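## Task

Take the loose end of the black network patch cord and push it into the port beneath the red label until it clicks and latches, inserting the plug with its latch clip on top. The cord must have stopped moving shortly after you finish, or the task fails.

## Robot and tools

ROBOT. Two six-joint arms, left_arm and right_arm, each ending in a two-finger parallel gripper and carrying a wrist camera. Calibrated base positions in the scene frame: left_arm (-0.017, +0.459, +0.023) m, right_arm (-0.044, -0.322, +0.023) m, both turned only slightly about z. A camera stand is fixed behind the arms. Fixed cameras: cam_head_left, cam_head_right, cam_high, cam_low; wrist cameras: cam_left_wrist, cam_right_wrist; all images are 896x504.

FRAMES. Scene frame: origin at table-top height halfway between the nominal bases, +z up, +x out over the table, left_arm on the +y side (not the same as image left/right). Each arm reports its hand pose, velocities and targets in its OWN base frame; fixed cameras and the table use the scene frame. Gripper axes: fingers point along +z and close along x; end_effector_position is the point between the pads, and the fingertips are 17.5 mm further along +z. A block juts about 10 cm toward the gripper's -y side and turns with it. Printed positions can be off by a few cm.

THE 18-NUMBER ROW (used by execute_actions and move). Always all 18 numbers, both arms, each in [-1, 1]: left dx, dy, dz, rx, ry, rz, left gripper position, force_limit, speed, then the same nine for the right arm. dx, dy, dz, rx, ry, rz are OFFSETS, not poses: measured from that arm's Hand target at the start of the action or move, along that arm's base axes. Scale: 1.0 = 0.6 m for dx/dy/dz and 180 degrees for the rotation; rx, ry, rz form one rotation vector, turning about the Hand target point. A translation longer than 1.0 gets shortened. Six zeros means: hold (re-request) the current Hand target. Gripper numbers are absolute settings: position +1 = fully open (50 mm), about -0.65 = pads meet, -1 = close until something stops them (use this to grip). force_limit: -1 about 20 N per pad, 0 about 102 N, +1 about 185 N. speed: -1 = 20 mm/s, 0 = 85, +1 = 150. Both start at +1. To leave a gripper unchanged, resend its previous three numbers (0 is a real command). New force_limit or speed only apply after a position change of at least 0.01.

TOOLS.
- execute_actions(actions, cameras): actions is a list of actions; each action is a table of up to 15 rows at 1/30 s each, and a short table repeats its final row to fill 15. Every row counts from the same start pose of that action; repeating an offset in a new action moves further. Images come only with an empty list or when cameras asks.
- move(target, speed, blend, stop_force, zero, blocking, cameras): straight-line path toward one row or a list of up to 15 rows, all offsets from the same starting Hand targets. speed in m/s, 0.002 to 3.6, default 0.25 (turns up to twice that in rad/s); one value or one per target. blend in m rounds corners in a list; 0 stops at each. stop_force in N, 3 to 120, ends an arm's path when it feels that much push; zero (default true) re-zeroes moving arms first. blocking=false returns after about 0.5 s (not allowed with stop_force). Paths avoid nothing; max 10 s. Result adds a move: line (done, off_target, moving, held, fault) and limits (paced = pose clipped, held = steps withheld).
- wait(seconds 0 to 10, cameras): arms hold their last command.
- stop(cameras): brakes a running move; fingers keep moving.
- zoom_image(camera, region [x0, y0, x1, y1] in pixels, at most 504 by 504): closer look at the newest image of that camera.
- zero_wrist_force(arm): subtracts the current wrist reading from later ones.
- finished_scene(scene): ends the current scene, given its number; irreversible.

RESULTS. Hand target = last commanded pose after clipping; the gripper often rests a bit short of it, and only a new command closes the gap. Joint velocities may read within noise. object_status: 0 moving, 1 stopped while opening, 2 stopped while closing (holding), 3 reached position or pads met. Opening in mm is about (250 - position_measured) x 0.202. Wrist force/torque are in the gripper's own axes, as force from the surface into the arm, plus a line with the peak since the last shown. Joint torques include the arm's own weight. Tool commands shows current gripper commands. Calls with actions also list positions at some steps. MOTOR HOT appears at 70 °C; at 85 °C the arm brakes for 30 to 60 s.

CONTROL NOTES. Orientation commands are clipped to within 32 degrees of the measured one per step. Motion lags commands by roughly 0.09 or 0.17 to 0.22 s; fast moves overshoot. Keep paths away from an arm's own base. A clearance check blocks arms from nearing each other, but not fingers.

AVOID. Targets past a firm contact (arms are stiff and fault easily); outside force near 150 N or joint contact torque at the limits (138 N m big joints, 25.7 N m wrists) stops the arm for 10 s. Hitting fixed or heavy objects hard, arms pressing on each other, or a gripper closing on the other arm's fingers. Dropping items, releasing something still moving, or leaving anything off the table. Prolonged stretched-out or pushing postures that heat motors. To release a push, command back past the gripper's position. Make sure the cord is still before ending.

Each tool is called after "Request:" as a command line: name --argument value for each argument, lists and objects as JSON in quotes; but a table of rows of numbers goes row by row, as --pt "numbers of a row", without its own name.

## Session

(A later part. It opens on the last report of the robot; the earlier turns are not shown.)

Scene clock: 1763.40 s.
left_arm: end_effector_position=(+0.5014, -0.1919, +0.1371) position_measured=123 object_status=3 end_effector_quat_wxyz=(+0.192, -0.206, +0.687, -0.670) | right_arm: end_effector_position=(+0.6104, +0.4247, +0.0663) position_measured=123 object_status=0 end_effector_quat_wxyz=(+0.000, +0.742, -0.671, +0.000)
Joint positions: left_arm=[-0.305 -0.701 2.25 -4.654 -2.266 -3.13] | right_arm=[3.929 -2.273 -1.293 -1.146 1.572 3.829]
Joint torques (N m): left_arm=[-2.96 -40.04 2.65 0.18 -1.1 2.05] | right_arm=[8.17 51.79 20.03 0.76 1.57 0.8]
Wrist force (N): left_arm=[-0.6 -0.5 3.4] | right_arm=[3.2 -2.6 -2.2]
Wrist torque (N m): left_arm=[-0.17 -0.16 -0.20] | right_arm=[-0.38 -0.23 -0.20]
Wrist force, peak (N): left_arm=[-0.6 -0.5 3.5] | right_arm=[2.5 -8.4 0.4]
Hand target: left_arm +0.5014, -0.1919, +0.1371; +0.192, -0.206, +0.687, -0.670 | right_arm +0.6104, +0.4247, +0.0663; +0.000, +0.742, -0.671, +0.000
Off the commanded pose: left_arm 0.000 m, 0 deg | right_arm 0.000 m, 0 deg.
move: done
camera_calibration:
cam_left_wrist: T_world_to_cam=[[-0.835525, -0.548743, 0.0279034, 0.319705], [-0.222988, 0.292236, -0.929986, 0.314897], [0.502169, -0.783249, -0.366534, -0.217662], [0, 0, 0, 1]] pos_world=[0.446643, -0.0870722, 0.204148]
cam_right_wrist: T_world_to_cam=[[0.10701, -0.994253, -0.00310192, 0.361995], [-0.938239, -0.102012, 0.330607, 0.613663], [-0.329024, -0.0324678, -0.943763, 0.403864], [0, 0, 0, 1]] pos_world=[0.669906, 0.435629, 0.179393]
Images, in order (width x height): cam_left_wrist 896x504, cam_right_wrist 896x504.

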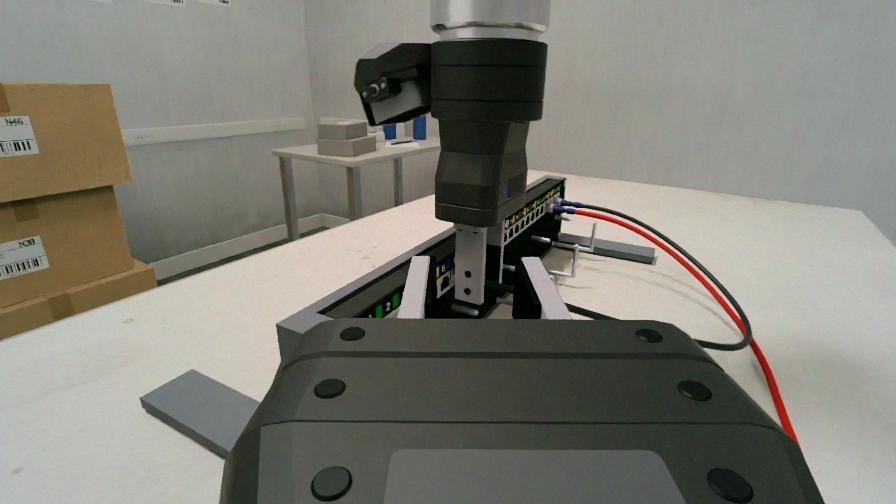

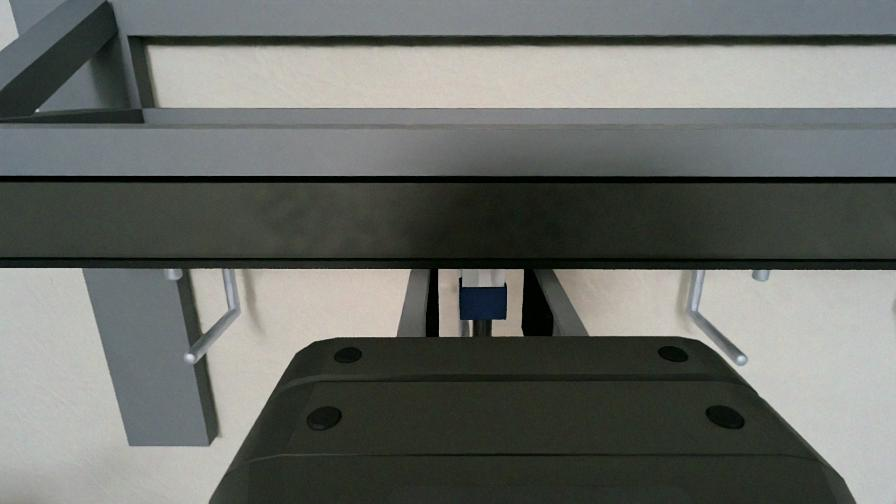

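Request:
move --pt "0 0 0 0 0 0 0.2 -0.8 -0.8 0 0 0.2 0 0 0 0.2 -0.5 -1" --pt "0 0 0 0 0 0 0.2 -0.8 -0.8 -0.15 -0.2 0.4 0 0 0 0.2 -0.5 -1" --speed '[0.1,0.25]' --blend 0.02 --cameras '["cam_left_wrist","cam_right_wrist","cam_high"]'

Request:
zoom_image --camera "cam_left_wrist" --region '[440, 220, 540, 310]'

Request:
zoom_image --camera "cam_left_wrist" --region '[530, 185, 590, 225]'

Scene clock: 1779.73 s.
left_arm: end_effector_position=(+0.5014, -0.1919, +0.1371) position_measured=123 object_status=3 end_effector_quat_wxyz=(+0.192, -0.206, +0.687, -0.670) | right_arm: end_effector_position=(+0.5204, +0.3046, +0.3062) position_measured=123 object_status=3 end_effector_quat_wxyz=(+0.000, +0.742, -0.671, -0.001)
Joint positions: left_arm=[-0.305 -0.701 2.25 -4.654 -2.266 -3.13] | right_arm=[3.894 -1.8 -1.37 -1.543 1.572 3.794]
Joint torques (N m): left_arm=[-2.91 -38.99 2.74 -0.1 -1.12 2.04] | right_arm=[9.79 42.29 28.84 4.6 0.27 1.79]
Wrist force (N): left_arm=[-0.9 -0.6 3.0] | right_arm=[3.3 -2.2 -2.2]
Wrist torque (N m): left_arm=[-0.18 -0.11 -0.18] | right_arm=[-0.28 -0.32 -0.09]
Wrist force, peak (N): left_arm=[-0.5 -0.4 3.6] | right_arm=[5.1 0.0 -4.7]
Hand target: left_arm +0.5014, -0.1919, +0.1371; +0.192, -0.206, +0.687, -0.670 | right_arm +0.5204, +0.3047, +0.3063; +0.000, +0.742, -0.671, +0.000
Off the commanded pose: left_arm 0.000 m, 0 deg | right_arm 0.000 m, 0 deg.
move: done
camera_calibration:
cam_left_wrist: T_world_to_cam=[[-0.835525, -0.548743, 0.0279034, 0.319705], [-0.222988, 0.292236, -0.929986, 0.314897], [0.502169, -0.783249, -0.366534, -0.217662], [0, 0, 0, 1]] pos_world=[0.446643, -0.0870722, 0.204148]
cam_right_wrist: T_world_to_cam=[[0.106913, -0.994264, -0.00307925, 0.253099], [-0.938218, -0.10191, 0.330697, 0.437678], [-0.329114, -0.0324667, -0.943732, 0.596836], [0, 0, 0, 1]] pos_world=[0.580006, 0.315629, 0.419293]
Images, in order (width x height): cam_high 896x504, cam_left_wrist 896x504, cam_right_wrist 896x504.

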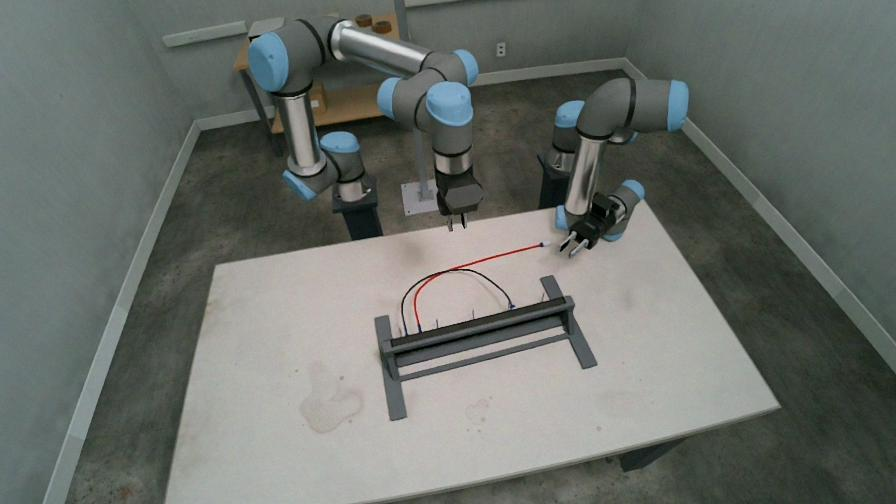

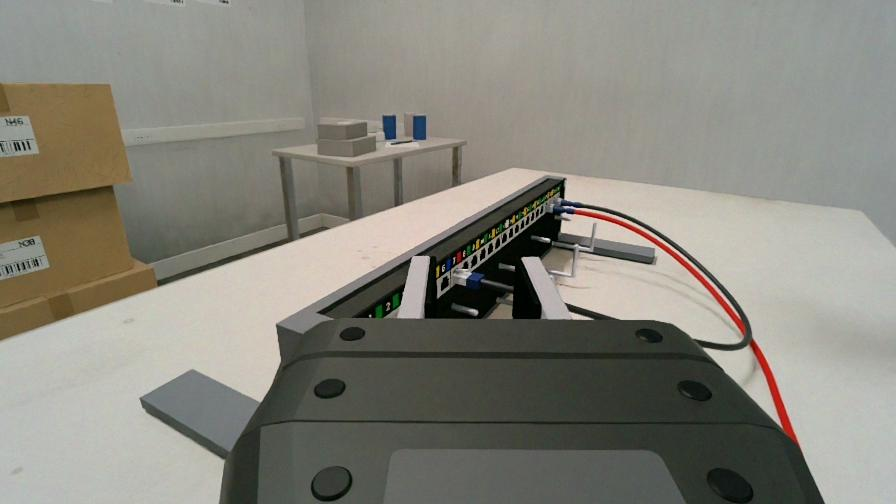

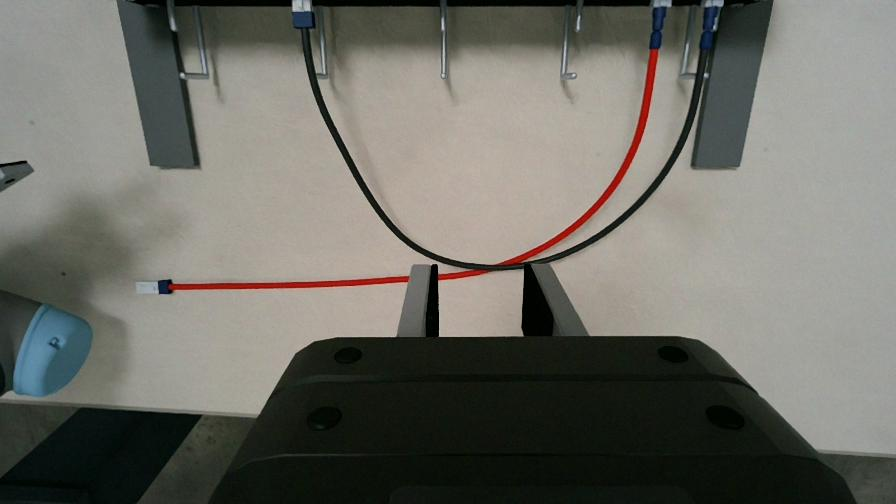

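Scaled by 5.040 from the camera's 896x504 image, which has a finer 1280x720 frame.

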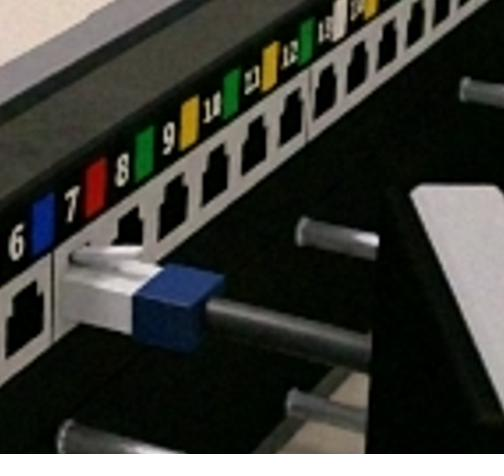

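Scaled by 8.400 from the camera's 896x504 image, which has a finer 1280x720 frame.

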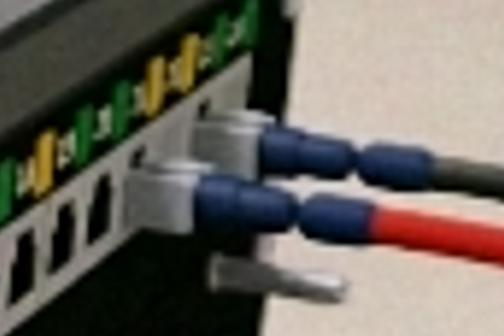

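Request:
zoom_image --camera "cam_right_wrist" --region '[270, 0, 340, 50]'

Request:
zoom_image --camera "cam_right_wrist" --region '[630, 0, 740, 50]'

Scaled by 7.200 from the camera's 896x504 image, which has a finer 1280x720 frame.

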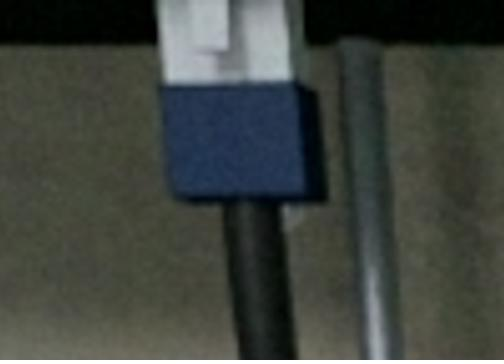

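Scaled by 4.582 from the camera's 896x504 image, which has a finer 1280x720 frame.

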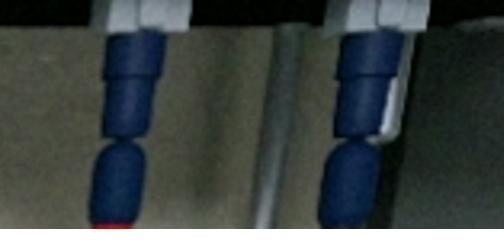

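Request:
wait --seconds 1.5

Request:
finished_scene --scene 1

Scene clock: 1830.40 s.
left_arm: end_effector_position=(+0.5014, -0.1919, +0.1371) position_measured=123 object_status=3 end_effector_quat_wxyz=(+0.192, -0.206, +0.687, -0.670) | right_arm: end_effector_position=(+0.5204, +0.3047, +0.3063) position_measured=123 object_status=3 end_effector_quat_wxyz=(+0.000, +0.742, -0.671, +0.000)
Joint positions: left_arm=[-0.305 -0.701 2.25 -4.654 -2.266 -3.13] | right_arm=[3.894 -1.8 -1.37 -1.543 1.572 3.794]
Joint torques (N m): left_arm=[-3.09 -38.03 2.86 -0.05 -1.22 2.04] | right_arm=[9.93 42.61 32.42 1.64 -2.25 1.69]
Wrist force (N): left_arm=[-0.6 -0.3 3.3] | right_arm=[3.2 -2.2 -2.6]
Wrist torque (N m): left_arm=[-0.13 -0.15 -0.19] | right_arm=[-0.27 -0.31 -0.10]
Wrist force, peak (N): left_arm=[-0.8 -0.4 3.5] | right_arm=[3.3 -2.3 -2.8]
Hand target: left_arm +0.5014, -0.1919, +0.1371; +0.192, -0.206, +0.687, -0.670 | right_arm +0.5204, +0.3047, +0.3063; +0.000, +0.742, -0.671, +0.000
Tool commands: left_gripper/position=+0.2 left_gripper/force_limit=-0.8 left_gripper/speed=-0.8 right_gripper/position=+0.2 right_gripper/force_limit=-0.5 right_gripper/speed=-1.0
Off the commanded pose: left_arm 0.000 m, 0 deg | right_arm 0.000 m, 0 deg.
wait: 1.50 s; at rest from the start

The scene is finished: the task was done.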